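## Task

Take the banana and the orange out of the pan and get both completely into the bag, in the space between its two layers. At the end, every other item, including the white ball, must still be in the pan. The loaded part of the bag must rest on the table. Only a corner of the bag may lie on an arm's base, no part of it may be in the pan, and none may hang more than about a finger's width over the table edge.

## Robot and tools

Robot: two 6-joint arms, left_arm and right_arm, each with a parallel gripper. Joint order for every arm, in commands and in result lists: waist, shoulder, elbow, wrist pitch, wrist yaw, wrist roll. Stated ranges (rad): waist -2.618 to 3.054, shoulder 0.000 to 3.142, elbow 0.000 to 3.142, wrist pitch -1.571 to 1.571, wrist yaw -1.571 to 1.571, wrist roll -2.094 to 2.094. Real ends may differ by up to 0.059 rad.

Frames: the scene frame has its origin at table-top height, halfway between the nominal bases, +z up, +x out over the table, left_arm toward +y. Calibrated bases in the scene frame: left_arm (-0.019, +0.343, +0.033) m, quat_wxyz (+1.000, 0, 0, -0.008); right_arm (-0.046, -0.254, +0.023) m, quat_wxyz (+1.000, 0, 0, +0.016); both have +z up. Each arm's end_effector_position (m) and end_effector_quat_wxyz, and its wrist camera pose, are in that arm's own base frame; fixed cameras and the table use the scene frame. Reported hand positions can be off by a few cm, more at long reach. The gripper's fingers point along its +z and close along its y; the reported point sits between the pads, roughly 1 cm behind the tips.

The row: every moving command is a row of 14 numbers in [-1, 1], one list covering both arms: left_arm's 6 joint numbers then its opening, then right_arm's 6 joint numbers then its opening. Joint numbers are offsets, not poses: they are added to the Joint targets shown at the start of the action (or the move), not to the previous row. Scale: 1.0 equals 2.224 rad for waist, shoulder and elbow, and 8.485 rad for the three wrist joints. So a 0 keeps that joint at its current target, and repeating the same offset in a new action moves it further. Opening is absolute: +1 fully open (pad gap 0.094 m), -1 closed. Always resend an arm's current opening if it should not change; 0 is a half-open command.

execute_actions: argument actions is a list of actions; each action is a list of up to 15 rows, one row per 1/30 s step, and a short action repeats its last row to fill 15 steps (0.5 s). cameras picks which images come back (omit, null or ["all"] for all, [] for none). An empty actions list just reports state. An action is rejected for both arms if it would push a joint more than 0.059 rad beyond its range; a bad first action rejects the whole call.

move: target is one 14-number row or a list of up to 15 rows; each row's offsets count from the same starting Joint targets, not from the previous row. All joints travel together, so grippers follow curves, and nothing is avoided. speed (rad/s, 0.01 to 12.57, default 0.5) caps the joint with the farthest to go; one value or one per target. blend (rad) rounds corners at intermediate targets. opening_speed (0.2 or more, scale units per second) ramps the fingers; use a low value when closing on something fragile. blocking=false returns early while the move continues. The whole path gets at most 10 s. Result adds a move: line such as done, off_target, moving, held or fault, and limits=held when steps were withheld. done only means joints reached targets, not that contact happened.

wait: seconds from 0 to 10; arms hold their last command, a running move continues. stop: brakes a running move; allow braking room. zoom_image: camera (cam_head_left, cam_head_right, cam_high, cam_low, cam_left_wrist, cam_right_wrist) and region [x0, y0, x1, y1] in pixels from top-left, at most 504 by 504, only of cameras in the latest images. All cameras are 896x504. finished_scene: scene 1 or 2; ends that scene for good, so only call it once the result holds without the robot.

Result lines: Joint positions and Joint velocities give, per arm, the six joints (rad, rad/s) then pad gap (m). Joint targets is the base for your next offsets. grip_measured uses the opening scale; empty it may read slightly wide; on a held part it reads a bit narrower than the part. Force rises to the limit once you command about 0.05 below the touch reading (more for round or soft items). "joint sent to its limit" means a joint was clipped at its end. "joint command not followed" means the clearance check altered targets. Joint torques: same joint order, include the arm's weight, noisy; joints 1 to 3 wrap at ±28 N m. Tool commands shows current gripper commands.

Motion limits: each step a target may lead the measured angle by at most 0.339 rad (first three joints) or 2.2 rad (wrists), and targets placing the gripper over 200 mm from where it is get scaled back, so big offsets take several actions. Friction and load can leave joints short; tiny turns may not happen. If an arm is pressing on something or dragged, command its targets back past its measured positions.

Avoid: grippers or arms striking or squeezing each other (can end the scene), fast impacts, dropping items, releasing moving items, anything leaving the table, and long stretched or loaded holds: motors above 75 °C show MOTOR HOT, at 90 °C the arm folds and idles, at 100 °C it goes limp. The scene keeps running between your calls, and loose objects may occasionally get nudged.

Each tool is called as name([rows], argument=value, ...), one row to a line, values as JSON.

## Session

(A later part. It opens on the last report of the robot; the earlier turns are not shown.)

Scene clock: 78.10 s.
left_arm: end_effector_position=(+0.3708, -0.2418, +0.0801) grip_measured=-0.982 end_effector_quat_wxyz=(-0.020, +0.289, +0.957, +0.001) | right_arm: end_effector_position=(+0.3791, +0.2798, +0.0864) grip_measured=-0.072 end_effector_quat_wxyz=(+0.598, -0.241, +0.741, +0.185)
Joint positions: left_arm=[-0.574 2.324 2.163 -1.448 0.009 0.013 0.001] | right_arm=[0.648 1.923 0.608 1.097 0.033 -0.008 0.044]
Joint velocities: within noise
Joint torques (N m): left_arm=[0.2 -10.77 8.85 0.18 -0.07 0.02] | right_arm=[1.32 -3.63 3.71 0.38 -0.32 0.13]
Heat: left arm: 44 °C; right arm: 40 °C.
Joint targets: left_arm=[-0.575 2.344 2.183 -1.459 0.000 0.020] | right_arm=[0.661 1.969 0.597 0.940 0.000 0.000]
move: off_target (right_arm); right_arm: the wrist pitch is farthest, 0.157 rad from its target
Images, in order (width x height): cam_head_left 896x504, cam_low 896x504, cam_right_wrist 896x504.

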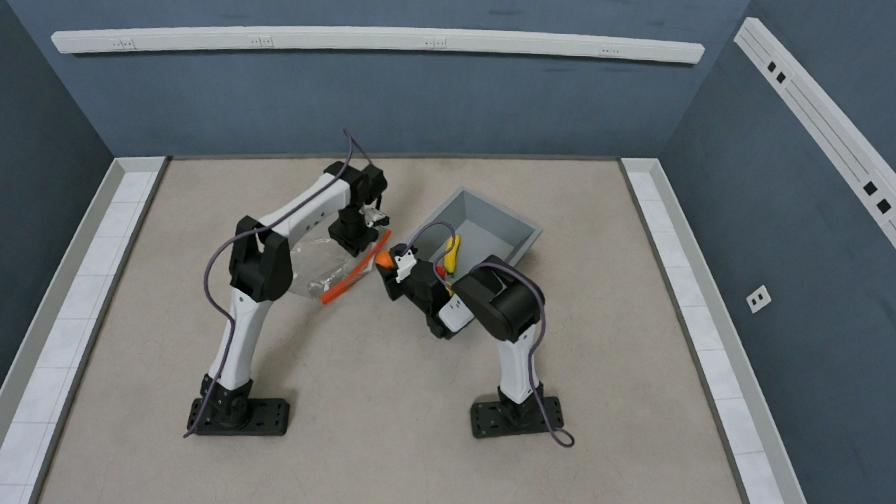

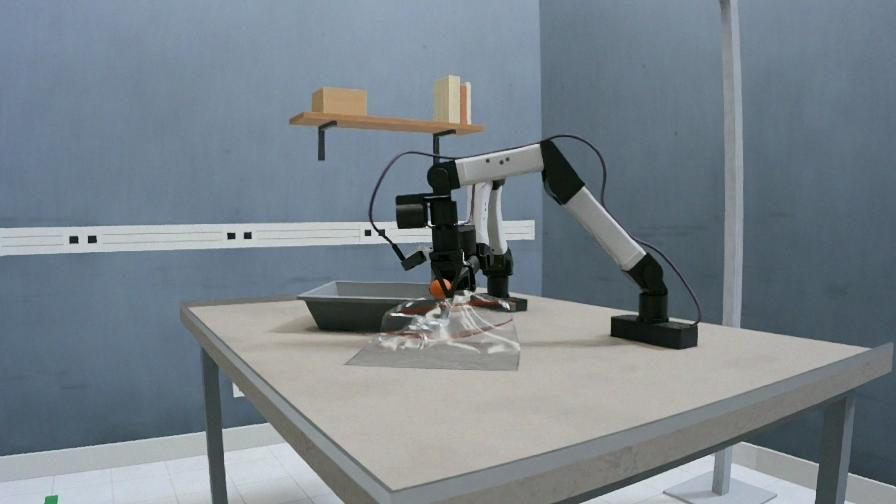

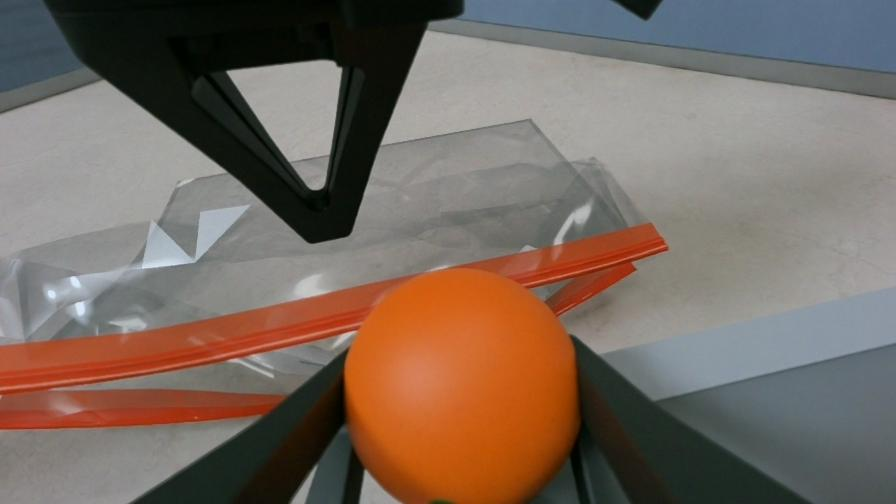

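move(target=[0,0,0,0,0,0,-1,0.0234,0.0229,0,-0.0083,0,0,-0.08], speed=0.2, cameras=["cam_right_wrist","cam_low"])

Scene clock: 79.93 s.
left_arm: end_effector_position=(+0.3708, -0.2418, +0.0801) grip_measured=-0.982 end_effector_quat_wxyz=(-0.020, +0.289, +0.957, +0.001) | right_arm: end_effector_position=(+0.3369, +0.3022, +0.0139) grip_measured=-0.072 end_effector_quat_wxyz=(+0.491, -0.309, +0.791, +0.194)
Joint positions: left_arm=[-0.574 2.324 2.163 -1.448 0.009 0.013 0.001] | right_arm=[0.722 2.001 0.607 0.934 -0.023 -0.008 0.044]
Joint velocities: within noise
Joint torques (N m): left_arm=[0.18 -10.77 8.87 0.18 -0.07 0.01] | right_arm=[-0.87 -6.23 3.28 1.22 0.21 0.12]
Heat: left arm: 44 °C; right arm: 39 °C.
Joint targets: left_arm=[-0.575 2.344 2.183 -1.459 0.000 0.020] | right_arm=[0.713 2.020 0.597 0.870 0.000 0.000]
move: off_target (right_arm); right_arm: the wrist pitch is farthest, 0.065 rad from its target
Images, in order (width x height): cam_low 896x504, cam_right_wrist 896x504.

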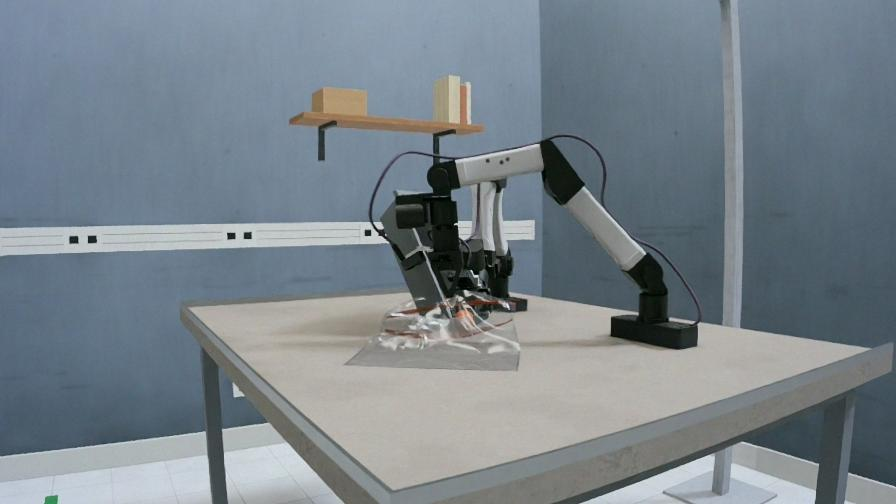

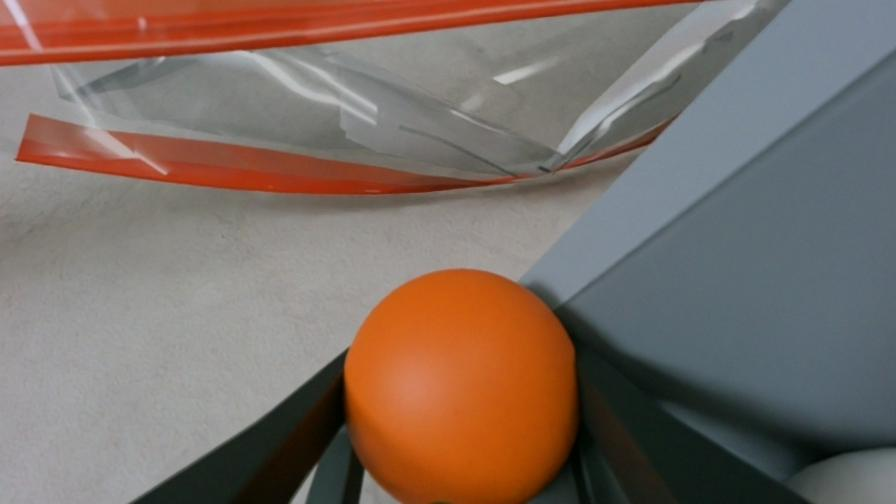

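move(target=[0,0,0,0,0,0,-1,-0.01,-0.0229,0,0.0083,0,0,-0.08], speed=0.1, cameras=["cam_right_wrist","cam_low","cam_head_right","cam_high"])

Scene clock: 81.13 s.
left_arm: end_effector_position=(+0.3708, -0.2418, +0.0801) grip_measured=-0.982 end_effector_quat_wxyz=(-0.020, +0.289, +0.957, +0.001) | right_arm: end_effector_position=(+0.3427, +0.2972, +0.0161) grip_measured=-0.072 end_effector_quat_wxyz=(+0.496, -0.301, +0.791, +0.191)
Joint positions: left_arm=[-0.574 2.324 2.163 -1.448 0.009 0.013 0.001] | right_arm=[0.705 2.001 0.607 0.944 -0.023 -0.007 0.044]
Joint velocities: within noise
Joint torques (N m): left_arm=[0.16 -10.76 8.87 0.19 -0.07 0.03] | right_arm=[-1.39 -10.65 3.32 1.84 0.19 0.13]
Heat: left arm: 44 °C; right arm: 40 °C.
Joint targets: left_arm=[-0.575 2.344 2.183 -1.459 0.000 0.020] | right_arm=[0.691 1.969 0.597 0.940 0.000 0.000]
move: done
Images, in order (width x height): cam_head_right 896x504, cam_high 896x504, cam_low 896x504, cam_right_wrist 896x504.

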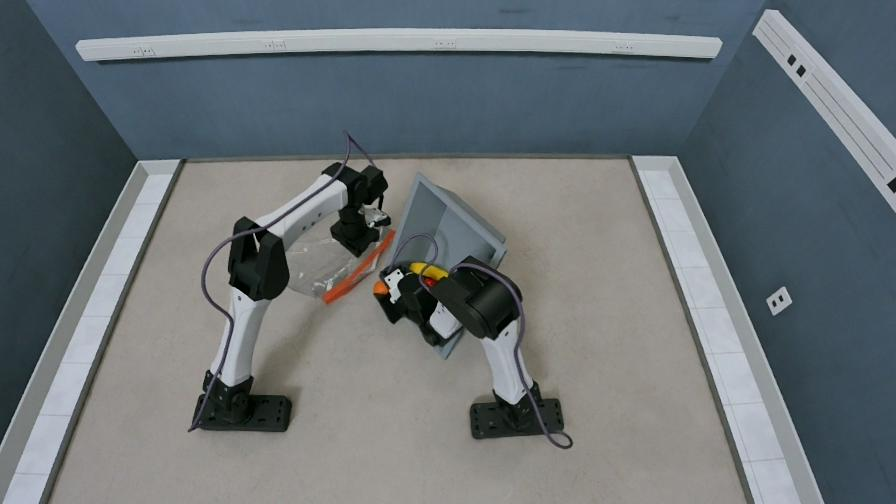

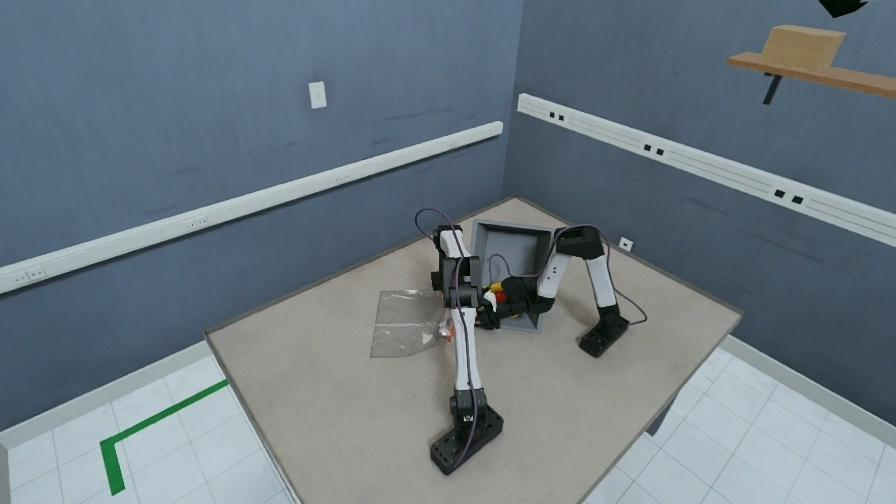

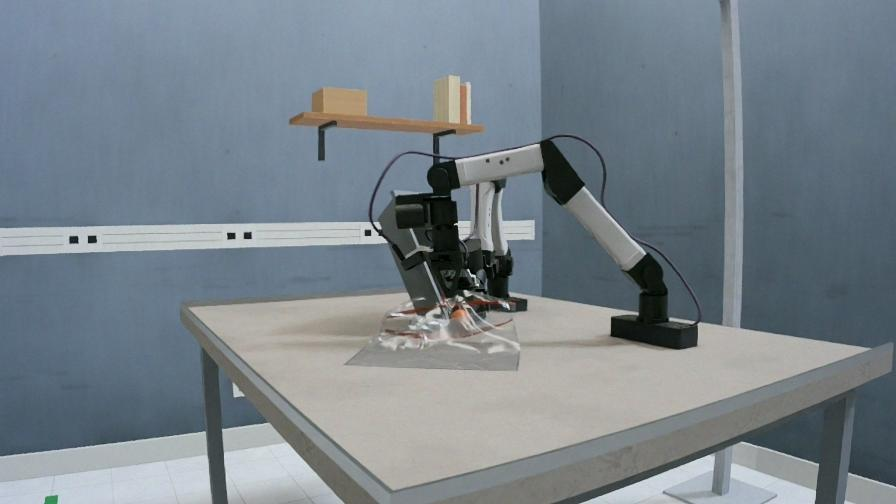

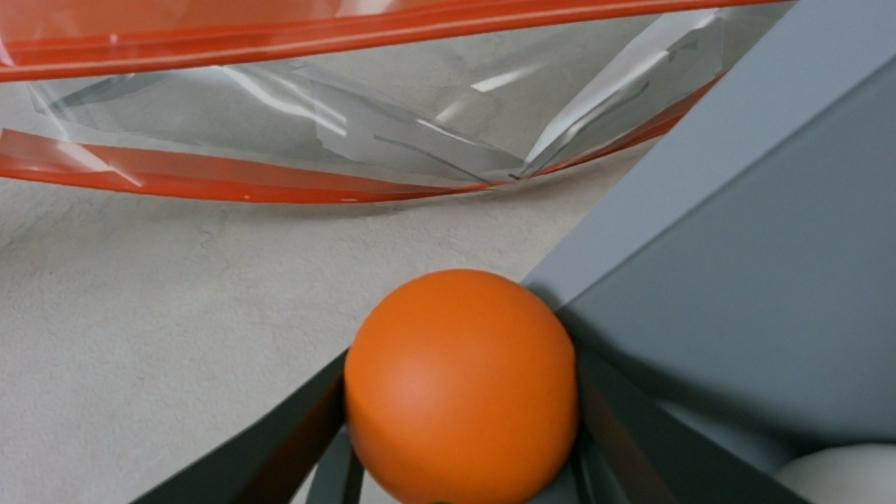

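move(target=[0,0,0,0,0,0,-1,0.006,-0.09,0,0,0,0,-0.08], speed=0.1, cameras=["cam_right_wrist","cam_low","cam_high"])

Scene clock: 83.77 s.
left_arm: end_effector_position=(+0.3708, -0.2418, +0.0801) grip_measured=-0.982 end_effector_quat_wxyz=(-0.020, +0.289, +0.957, +0.001) | right_arm: end_effector_position=(+0.3547, +0.2962, +0.0972) grip_measured=-0.072 end_effector_quat_wxyz=(+0.570, -0.273, +0.748, +0.203)
Joint positions: left_arm=[-0.574 2.324 2.163 -1.448 0.009 0.013 0.001] | right_arm=[0.698 1.805 0.601 0.933 0.006 -0.007 0.044]
Joint velocities: within noise
Joint torques (N m): left_arm=[0.13 -10.76 8.87 0.17 -0.07 0.03] | right_arm=[0.69 -10.41 4.88 2.01 -0.08 0.12]
Heat: left arm: 44 °C; right arm: 40 °C.
Joint targets: left_arm=[-0.575 2.344 2.183 -1.459 0.000 0.020] | right_arm=[0.704 1.769 0.597 0.941 0.000 0.000]
move: off_target (right_arm); right_arm: the shoulder is farthest, 0.036 rad from its target
Images, in order (width x height): cam_high 896x504, cam_low 896x504, cam_right_wrist 896x504.

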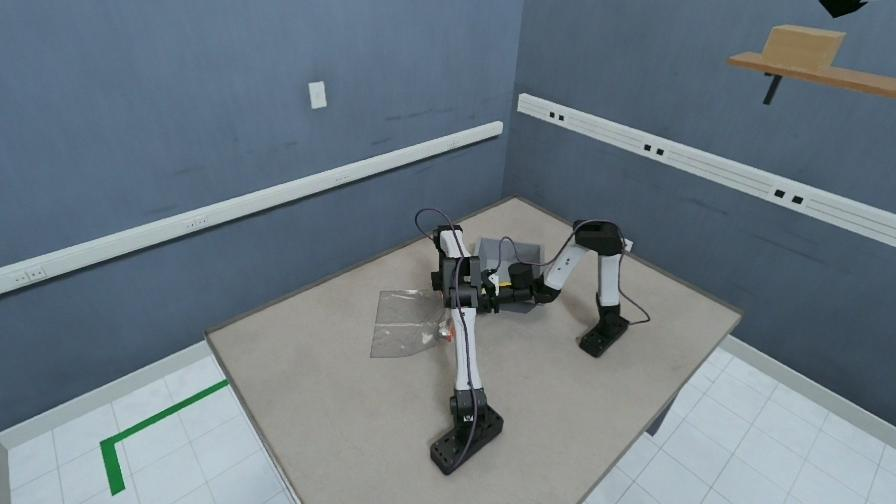

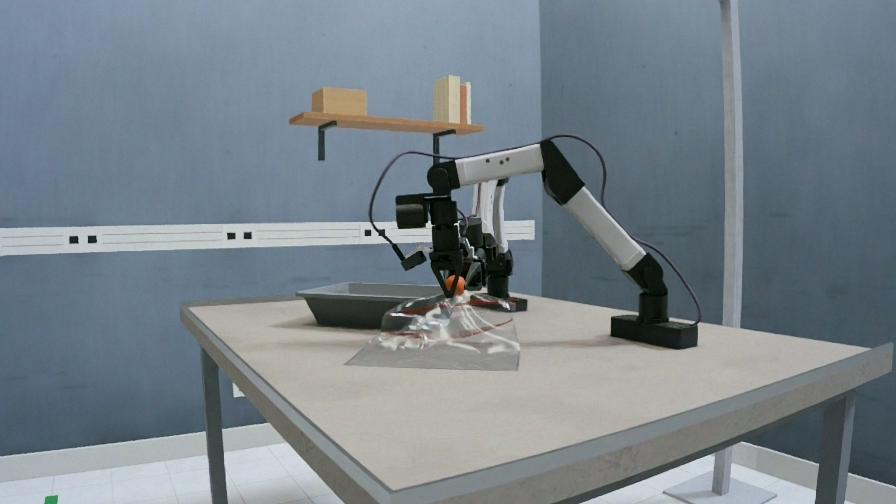

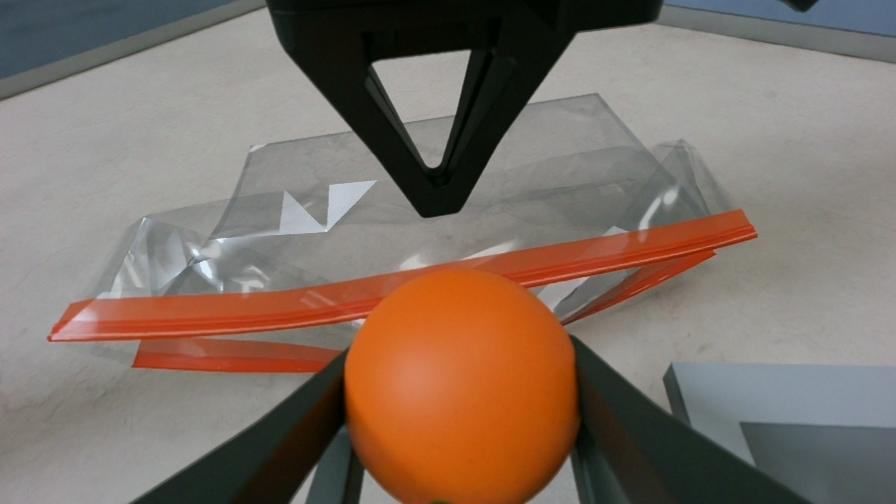

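execute_actions(actions=[], cameras=["cam_head_right","cam_head_left"])

zoom_image(camera="cam_head_right", region=[280, 150, 560, 380])

Scene clock: 84.40 s.
left_arm: end_effector_position=(+0.3708, -0.2418, +0.0801) grip_measured=-0.982 end_effector_quat_wxyz=(-0.020, +0.289, +0.957, +0.001) | right_arm: end_effector_position=(+0.3547, +0.2962, +0.0972) grip_measured=-0.072 end_effector_quat_wxyz=(+0.570, -0.273, +0.748, +0.203)
Joint positions: left_arm=[-0.574 2.324 2.163 -1.448 0.009 0.013 0.001] | right_arm=[0.698 1.805 0.601 0.933 0.006 -0.007 0.044]
Joint velocities: within noise
Joint torques (N m): left_arm=[0.18 -10.74 8.87 0.17 -0.07 0] | right_arm=[0.68 -10.4 4.86 2.02 -0.08 0.12]
Heat: left arm: 44 °C; right arm: 40 °C.
Joint targets: left_arm=[-0.575 2.344 2.183 -1.459 0.000 0.020] | right_arm=[0.704 1.769 0.597 0.941 0.000 0.000]
Tool commands: left_gripper/opening=-1.0 right_gripper/opening=-0.08
Images, in order (width x height): cam_head_left 896x504, cam_head_right 896x504.

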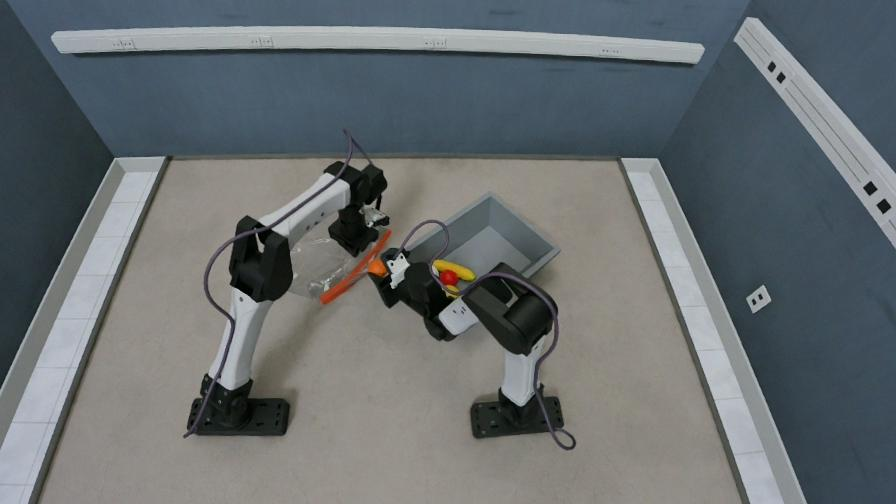

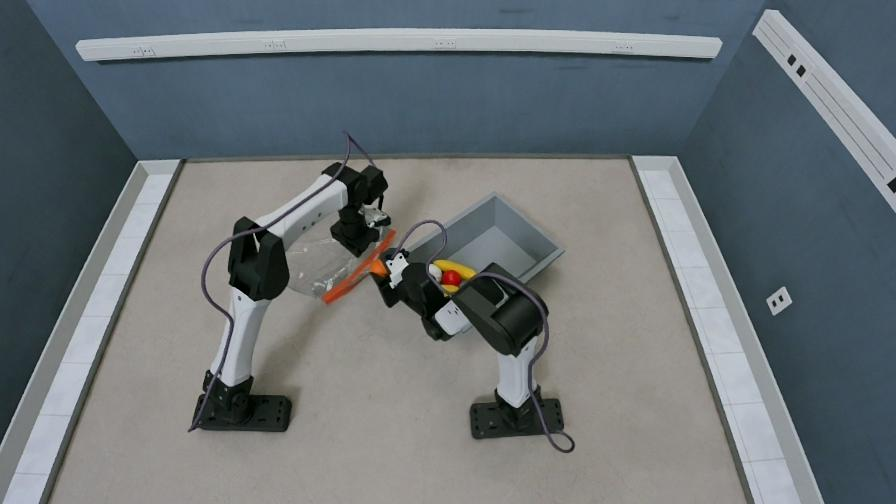

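Scaled by 1.800 from the camera's 896x504 image, which has a finer 1280x720 frame.

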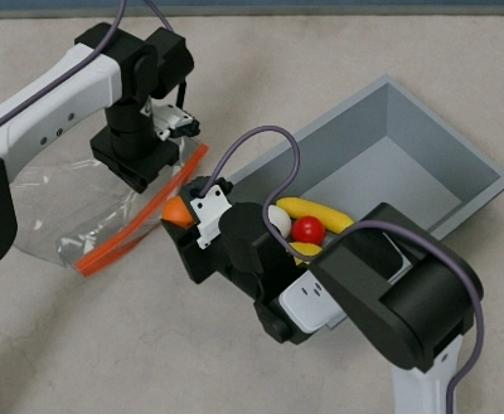

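move(target=[0,0,0,0,0,0,-1,-0.0917,-0.0872,0.4397,-0.249,0,0,-0.08], speed=0.6, cameras=["cam_right_wrist","cam_head_right"])

zoom_image(camera="cam_head_right", region=[280, 150, 560, 380])

Scene clock: 90.17 s.
left_arm: end_effector_position=(+0.3708, -0.2418, +0.0801) grip_measured=-0.982 end_effector_quat_wxyz=(-0.020, +0.289, +0.957, +0.001) | right_arm: end_effector_position=(+0.3152, +0.1738, +0.1919) grip_measured=-0.072 end_effector_quat_wxyz=(+0.166, -0.250, +0.953, +0.040)
Joint positions: left_arm=[-0.574 2.324 2.163 -1.448 0.009 0.013 0.001] | right_arm=[0.507 1.605 1.549 -1.171 0.006 -0.007 0.044]
Joint velocities: within noise
Joint torques (N m): left_arm=[0.14 -10.71 8.85 0.18 -0.08 0.02] | right_arm=[-0.59 -9.46 9.11 0.89 -0.06 0.12]
Heat: left arm: 44 °C; right arm: 41 °C.
Joint targets: left_arm=[-0.575 2.344 2.183 -1.459 0.000 0.020] | right_arm=[0.500 1.575 1.575 -1.172 0.000 0.000]
move: done
Images, in order (width x height): cam_head_right 896x504, cam_right_wrist 896x504.

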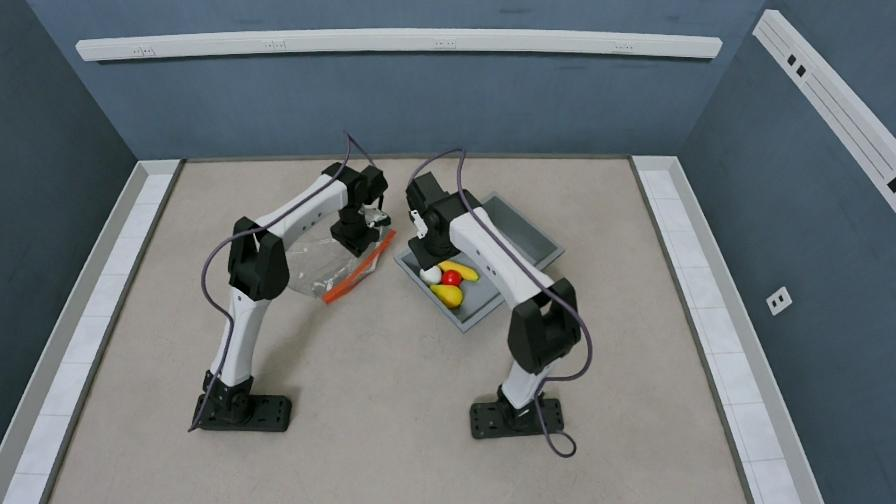

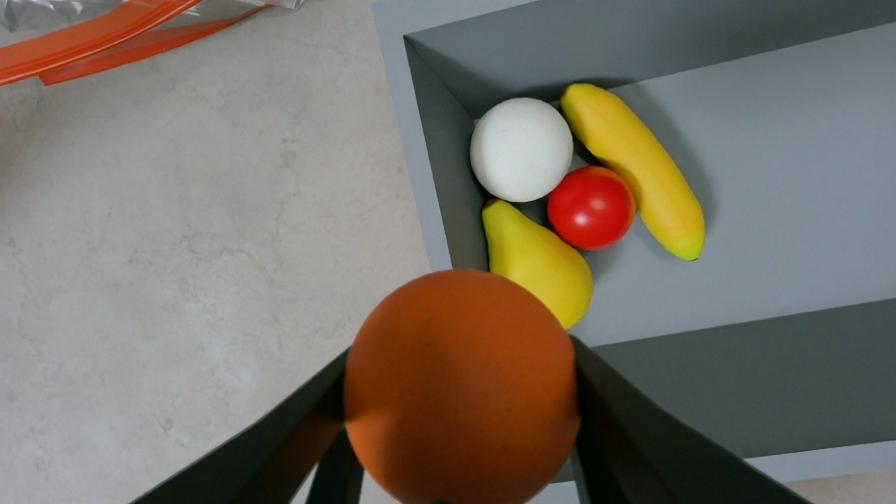

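Scaled by 1.800 from the camera's 896x504 image, which has a finer 1280x720 frame.

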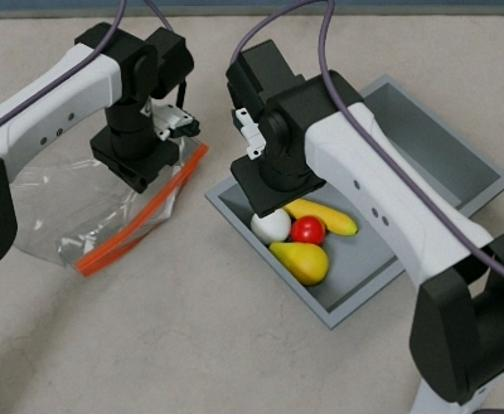

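move([
  [0,0,0,0,0,0,-1,0.1376,0,0,0,0,0,-0.08],
  [0,0,0,0,0,0,-1,0.1376,0.1461,-0.4654,0.2407,0,0,-0.08],
], speed=0.5, cameras=["cam_right_wrist","cam_low","cam_head_left"])

Scene clock: 96.70 s.
left_arm: end_effector_position=(+0.3708, -0.2418, +0.0801) grip_measured=-0.982 end_effector_quat_wxyz=(-0.020, +0.289, +0.957, +0.001) | right_arm: end_effector_position=(+0.2994, +0.3101, +0.0202) grip_measured=-0.072 end_effector_quat_wxyz=(+0.470, -0.339, +0.791, +0.197)
Joint positions: left_arm=[-0.574 2.324 2.163 -1.448 0.009 0.013 0.001] | right_arm=[0.804 1.89 0.542 0.847 0.003 -0.006 0.044]
Joint velocities: within noise
Joint torques (N m): left_arm=[0.12 -10.78 8.84 0.18 -0.08 0.02] | right_arm=[0.24 -6.31 4.26 2.07 -0.06 0.11]
Heat: left arm: 44 °C; right arm: 40 °C.
Joint targets: left_arm=[-0.575 2.344 2.183 -1.459 0.000 0.020] | right_arm=[0.806 1.900 0.540 0.870 0.000 0.000]
move: done
Images, in order (width x height): cam_head_left 896x504, cam_low 896x504, cam_right_wrist 896x504.

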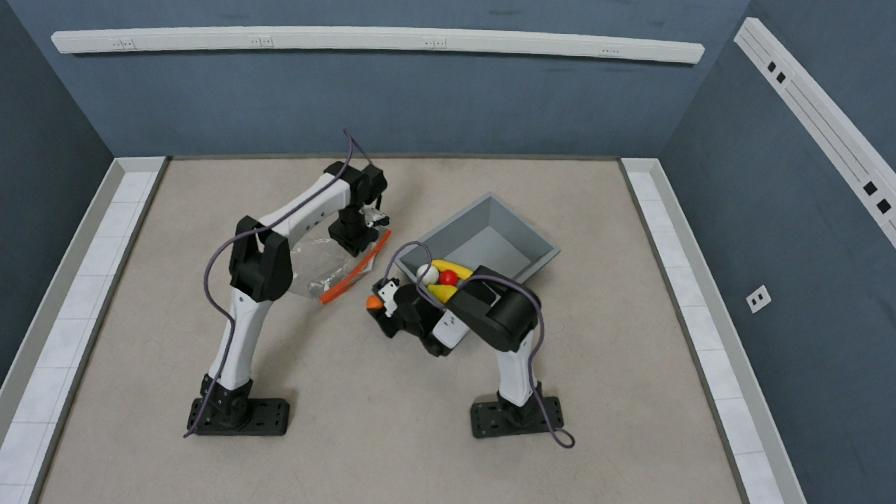

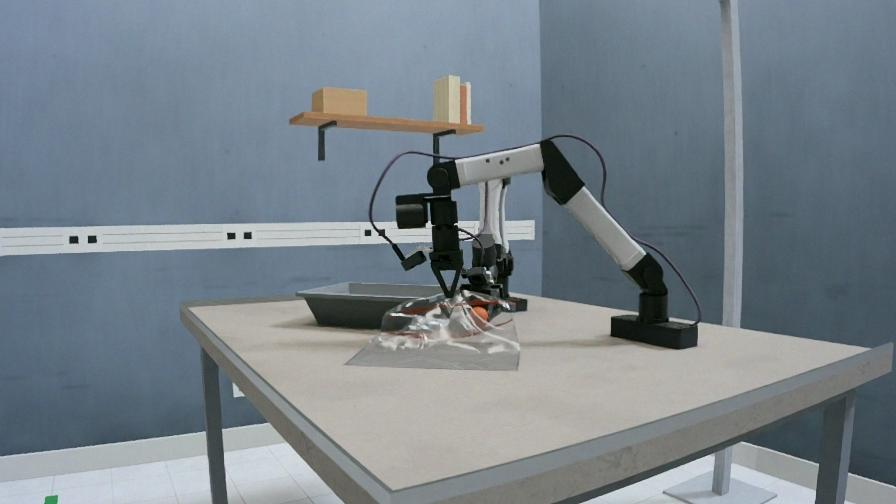

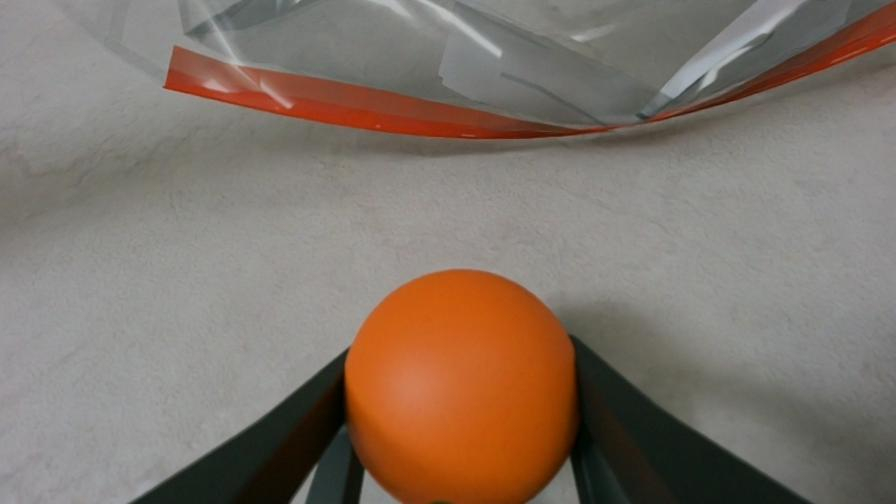

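zoom_image(camera="cam_low", region=[340, 240, 560, 380])

Scaled by 2.291 from the camera's 896x504 image, which has a finer 1280x720 frame.

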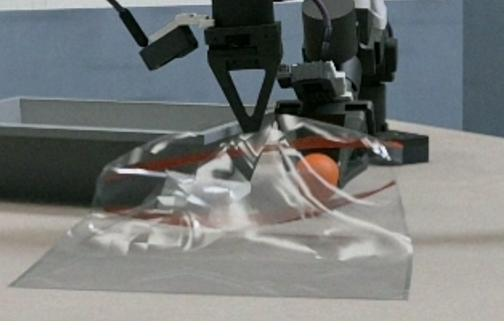

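move([
  [0,0,0,0,0,0,-1,0.002,0,0,0,0,-0.0589,-0.08],
  [0,0,0,0,0,0,-1,0.002,0.12,0.178,-0.012,0,-0.0589,-0.08],
], speed=0.3, cameras=["cam_right_wrist","cam_low","cam_head_left"])

zoom_image(camera="cam_low", region=[340, 240, 560, 380])

Scene clock: 101.60 s.
left_arm: end_effector_position=(+0.3708, -0.2418, +0.0801) grip_measured=-0.982 end_effector_quat_wxyz=(-0.020, +0.289, +0.957, +0.001) | right_arm: end_effector_position=(+0.3612, +0.3742, +0.0088) grip_measured=-0.072 end_effector_quat_wxyz=(+0.514, -0.515, +0.681, +0.079)
Joint positions: left_arm=[-0.574 2.324 2.163 -1.448 0.009 0.013 0.001] | right_arm=[0.804 2.154 0.914 0.762 0.003 -0.493 0.044]
Joint velocities: within noise
Joint torques (N m): left_arm=[0.14 -10.74 8.84 0.19 -0.07 0.02] | right_arm=[0.69 -8.62 7.08 1.9 -0.07 -0.01]
Heat: left arm: 44 °C; right arm: 39 °C.
Joint targets: left_arm=[-0.575 2.344 2.183 -1.459 0.000 0.020] | right_arm=[0.811 2.167 0.936 0.768 0.000 -0.500]
move: done
Images, in order (width x height): cam_head_left 896x504, cam_low 896x504, cam_right_wrist 896x504.

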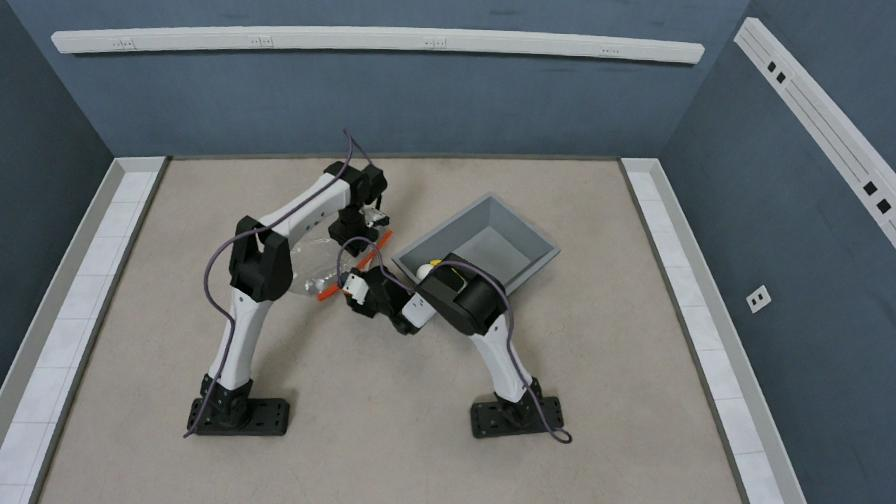

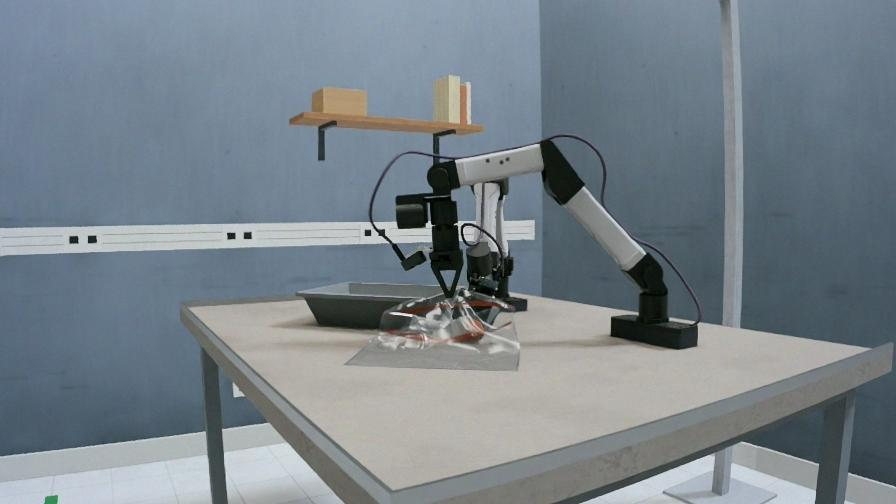

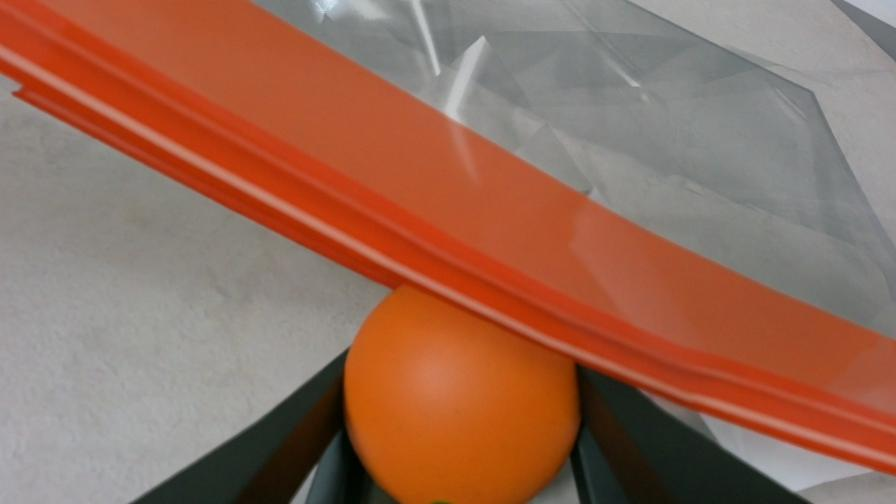

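Scaled by 2.291 from the camera's 896x504 image, which has a finer 1280x720 frame.

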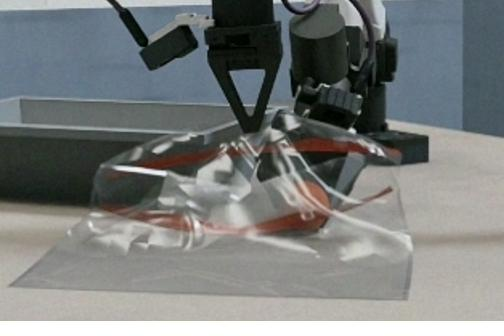

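move([
  [0,0,0,0,0,0,-1,0,-0.0481,-0.0522,0.0085,0,0.0118,-0.08],
  [0,0,0,0,0,0,-1,0,0.0486,0.1187,-0.0163,0,0.0118,-0.08],
], speed=0.25, cameras=["cam_right_wrist","cam_low","cam_head_left"])

zoom_image(camera="cam_low", region=[340, 240, 560, 380])

Scene clock: 104.83 s.
left_arm: end_effector_position=(+0.3707, -0.2417, +0.0801) grip_measured=-0.982 end_effector_quat_wxyz=(-0.020, +0.289, +0.957, +0.001) | right_arm: end_effector_position=(+0.3930, +0.4073, +0.0228) grip_measured=-0.072 end_effector_quat_wxyz=(+0.522, -0.481, +0.697, +0.103)
Joint positions: left_arm=[-0.574 2.324 2.163 -1.448 0.009 0.013 0.001] | right_arm=[0.804 2.23 1.12 0.661 0.003 -0.407 0.044]
Joint velocities: within noise
Joint torques (N m): left_arm=[0.18 -10.8 8.9 0.17 -0.07 0.02] | right_arm=[0.02 -11.07 5.42 1.97 -0.03 0.07]
Heat: left arm: 44 °C; right arm: 40 °C.
Joint targets: left_arm=[-0.575 2.344 2.183 -1.459 0.000 0.020] | right_arm=[0.804 2.228 1.118 0.667 0.003 -0.407]
move: held (right_arm; a check stopped the path); path passed 1 of 2 targets; limits=held; right_arm: the elbow is farthest, 0.080 rad from its target
joint command not followed: on one or more control steps a check withheld the commanded joint targets of the right arm, and it was not sent them on those steps.
cause: the commanded joint targets, or the way to them, would bring a part of the robot too close to another arm (this arm's wrist (the part past the wrist pitch) and the left arm's gripper housing).
Images, in order (width x height): cam_head_left 896x504, cam_low 896x504, cam_right_wrist 896x504.

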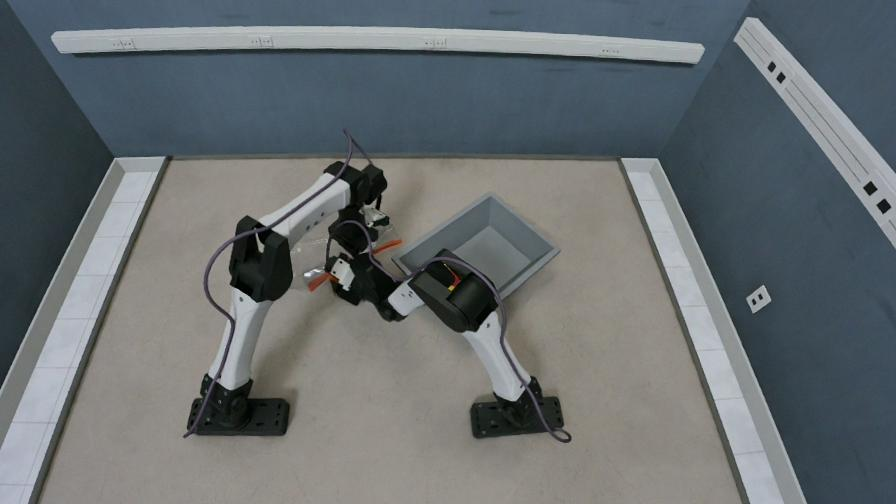

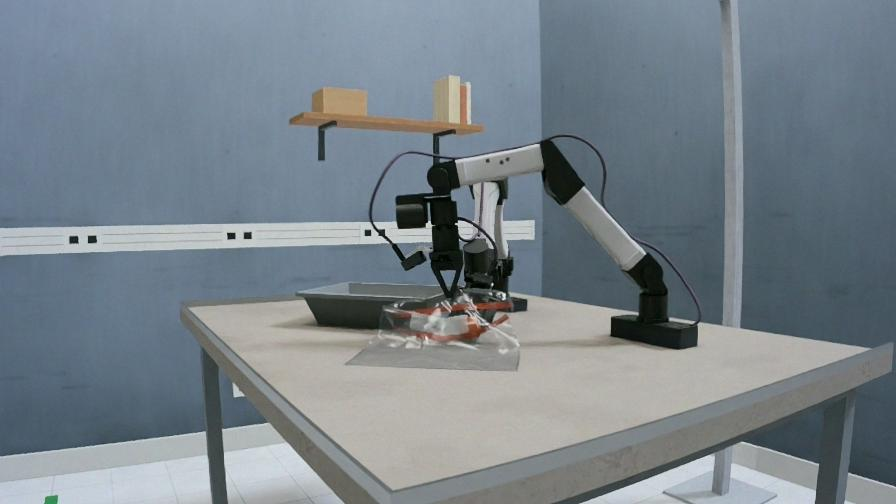

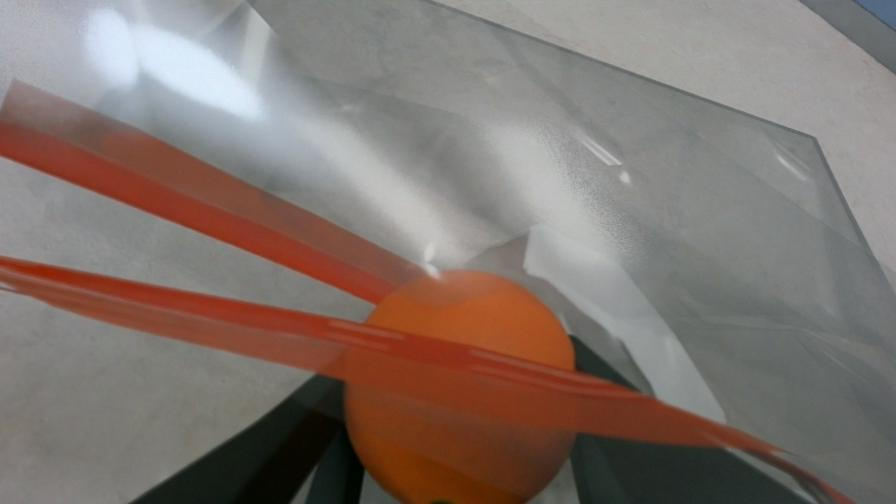

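Scaled by 2.291 from the camera's 896x504 image, which has a finer 1280x720 frame.

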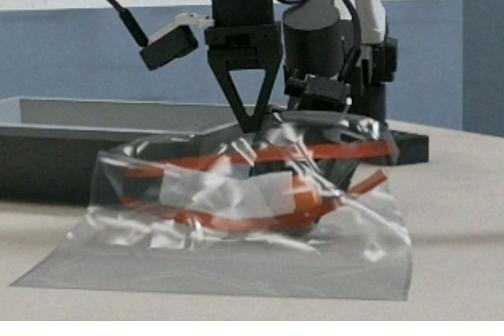

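move([
  [0,0,0,0,0,0,-1,0.001,-0.0755,-0.134,0.0204,0,0.02,-0.08],
  [0,0,0,0,0,0,-1,0.001,-0.1475,-0.2599,0.0239,0,0.048,-0.08],
], speed=0.35, cameras=["cam_right_wrist","cam_low","cam_head_left"])

zoom_image(camera="cam_low", region=[340, 240, 560, 380])

Scene clock: 108.23 s.
left_arm: end_effector_position=(+0.3707, -0.2417, +0.0801) grip_measured=-0.982 end_effector_quat_wxyz=(-0.020, +0.289, +0.957, +0.001) | right_arm: end_effector_position=(+0.2983, +0.3089, +0.0057) grip_measured=-0.072 end_effector_quat_wxyz=(+0.459, -0.342, +0.797, +0.191)
Joint positions: left_arm=[-0.574 2.324 2.163 -1.448 0.009 0.013 0.001] | right_arm=[0.804 1.935 0.546 0.858 0.003 -0.009 0.044]
Joint velocities: within noise
Joint torques (N m): left_arm=[0.13 -10.77 8.84 0.18 -0.06 0.03] | right_arm=[0.25 -10.32 3.69 1.94 -0.03 0.08]
Heat: left arm: 44 °C; right arm: 41 °C.
Joint targets: left_arm=[-0.575 2.344 2.183 -1.459 0.000 0.020] | right_arm=[0.806 1.901 0.541 0.870 0.003 0.000]
move: done
Images, in order (width x height): cam_head_left 896x504, cam_low 896x504, cam_right_wrist 896x504.

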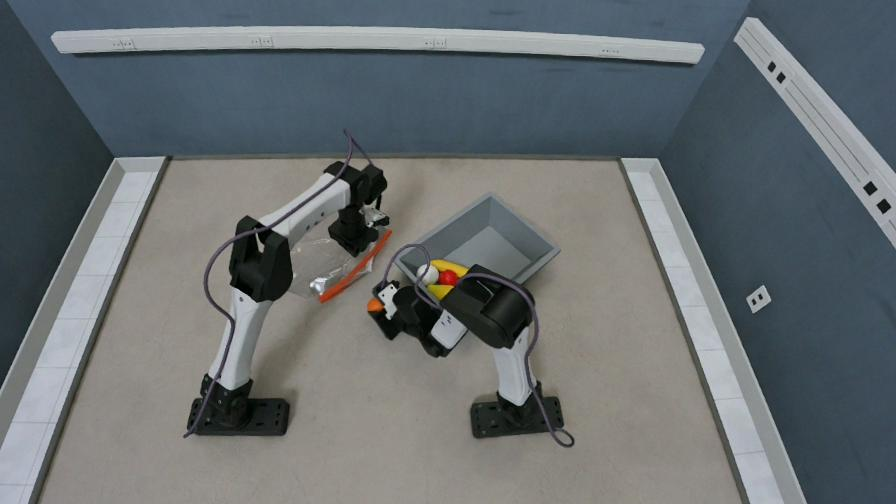

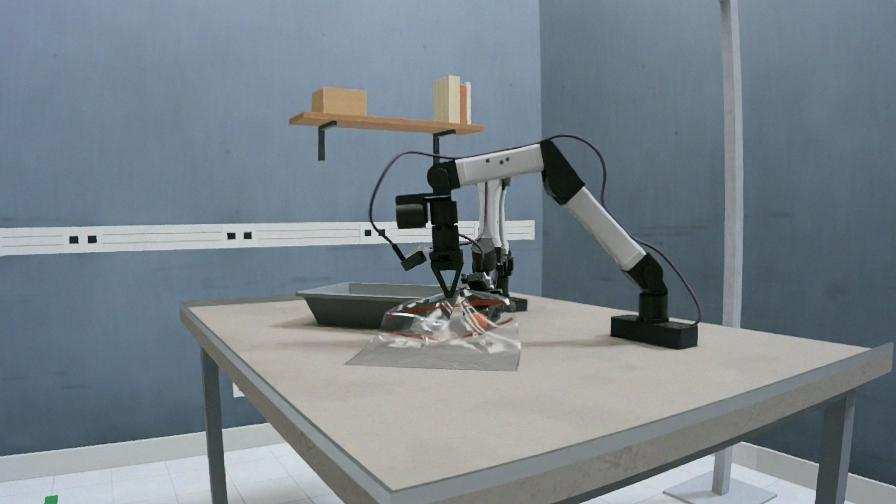

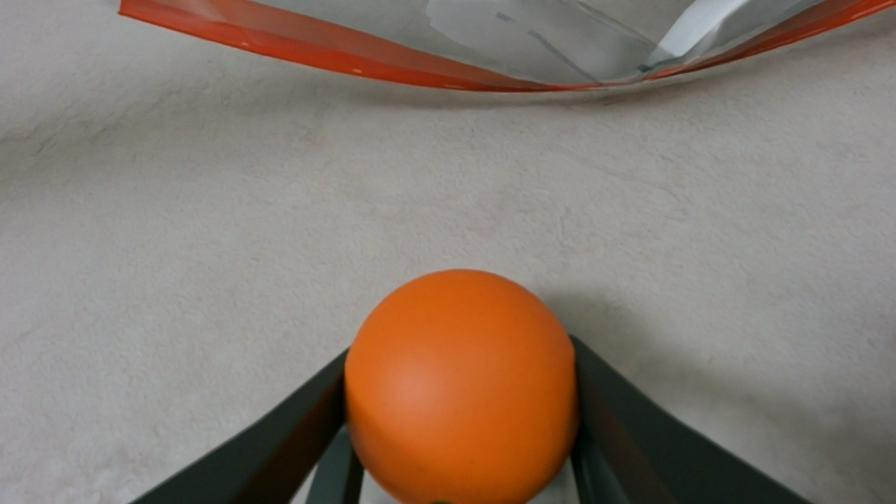

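Scaled by 2.291 from the camera's 896x504 image, which has a finer 1280x720 frame.

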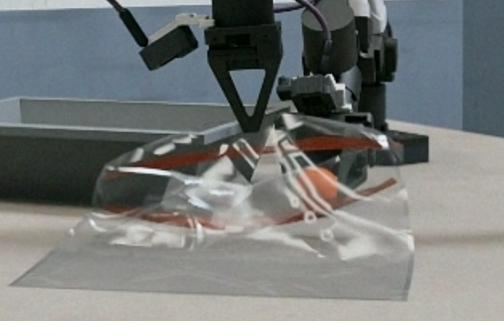

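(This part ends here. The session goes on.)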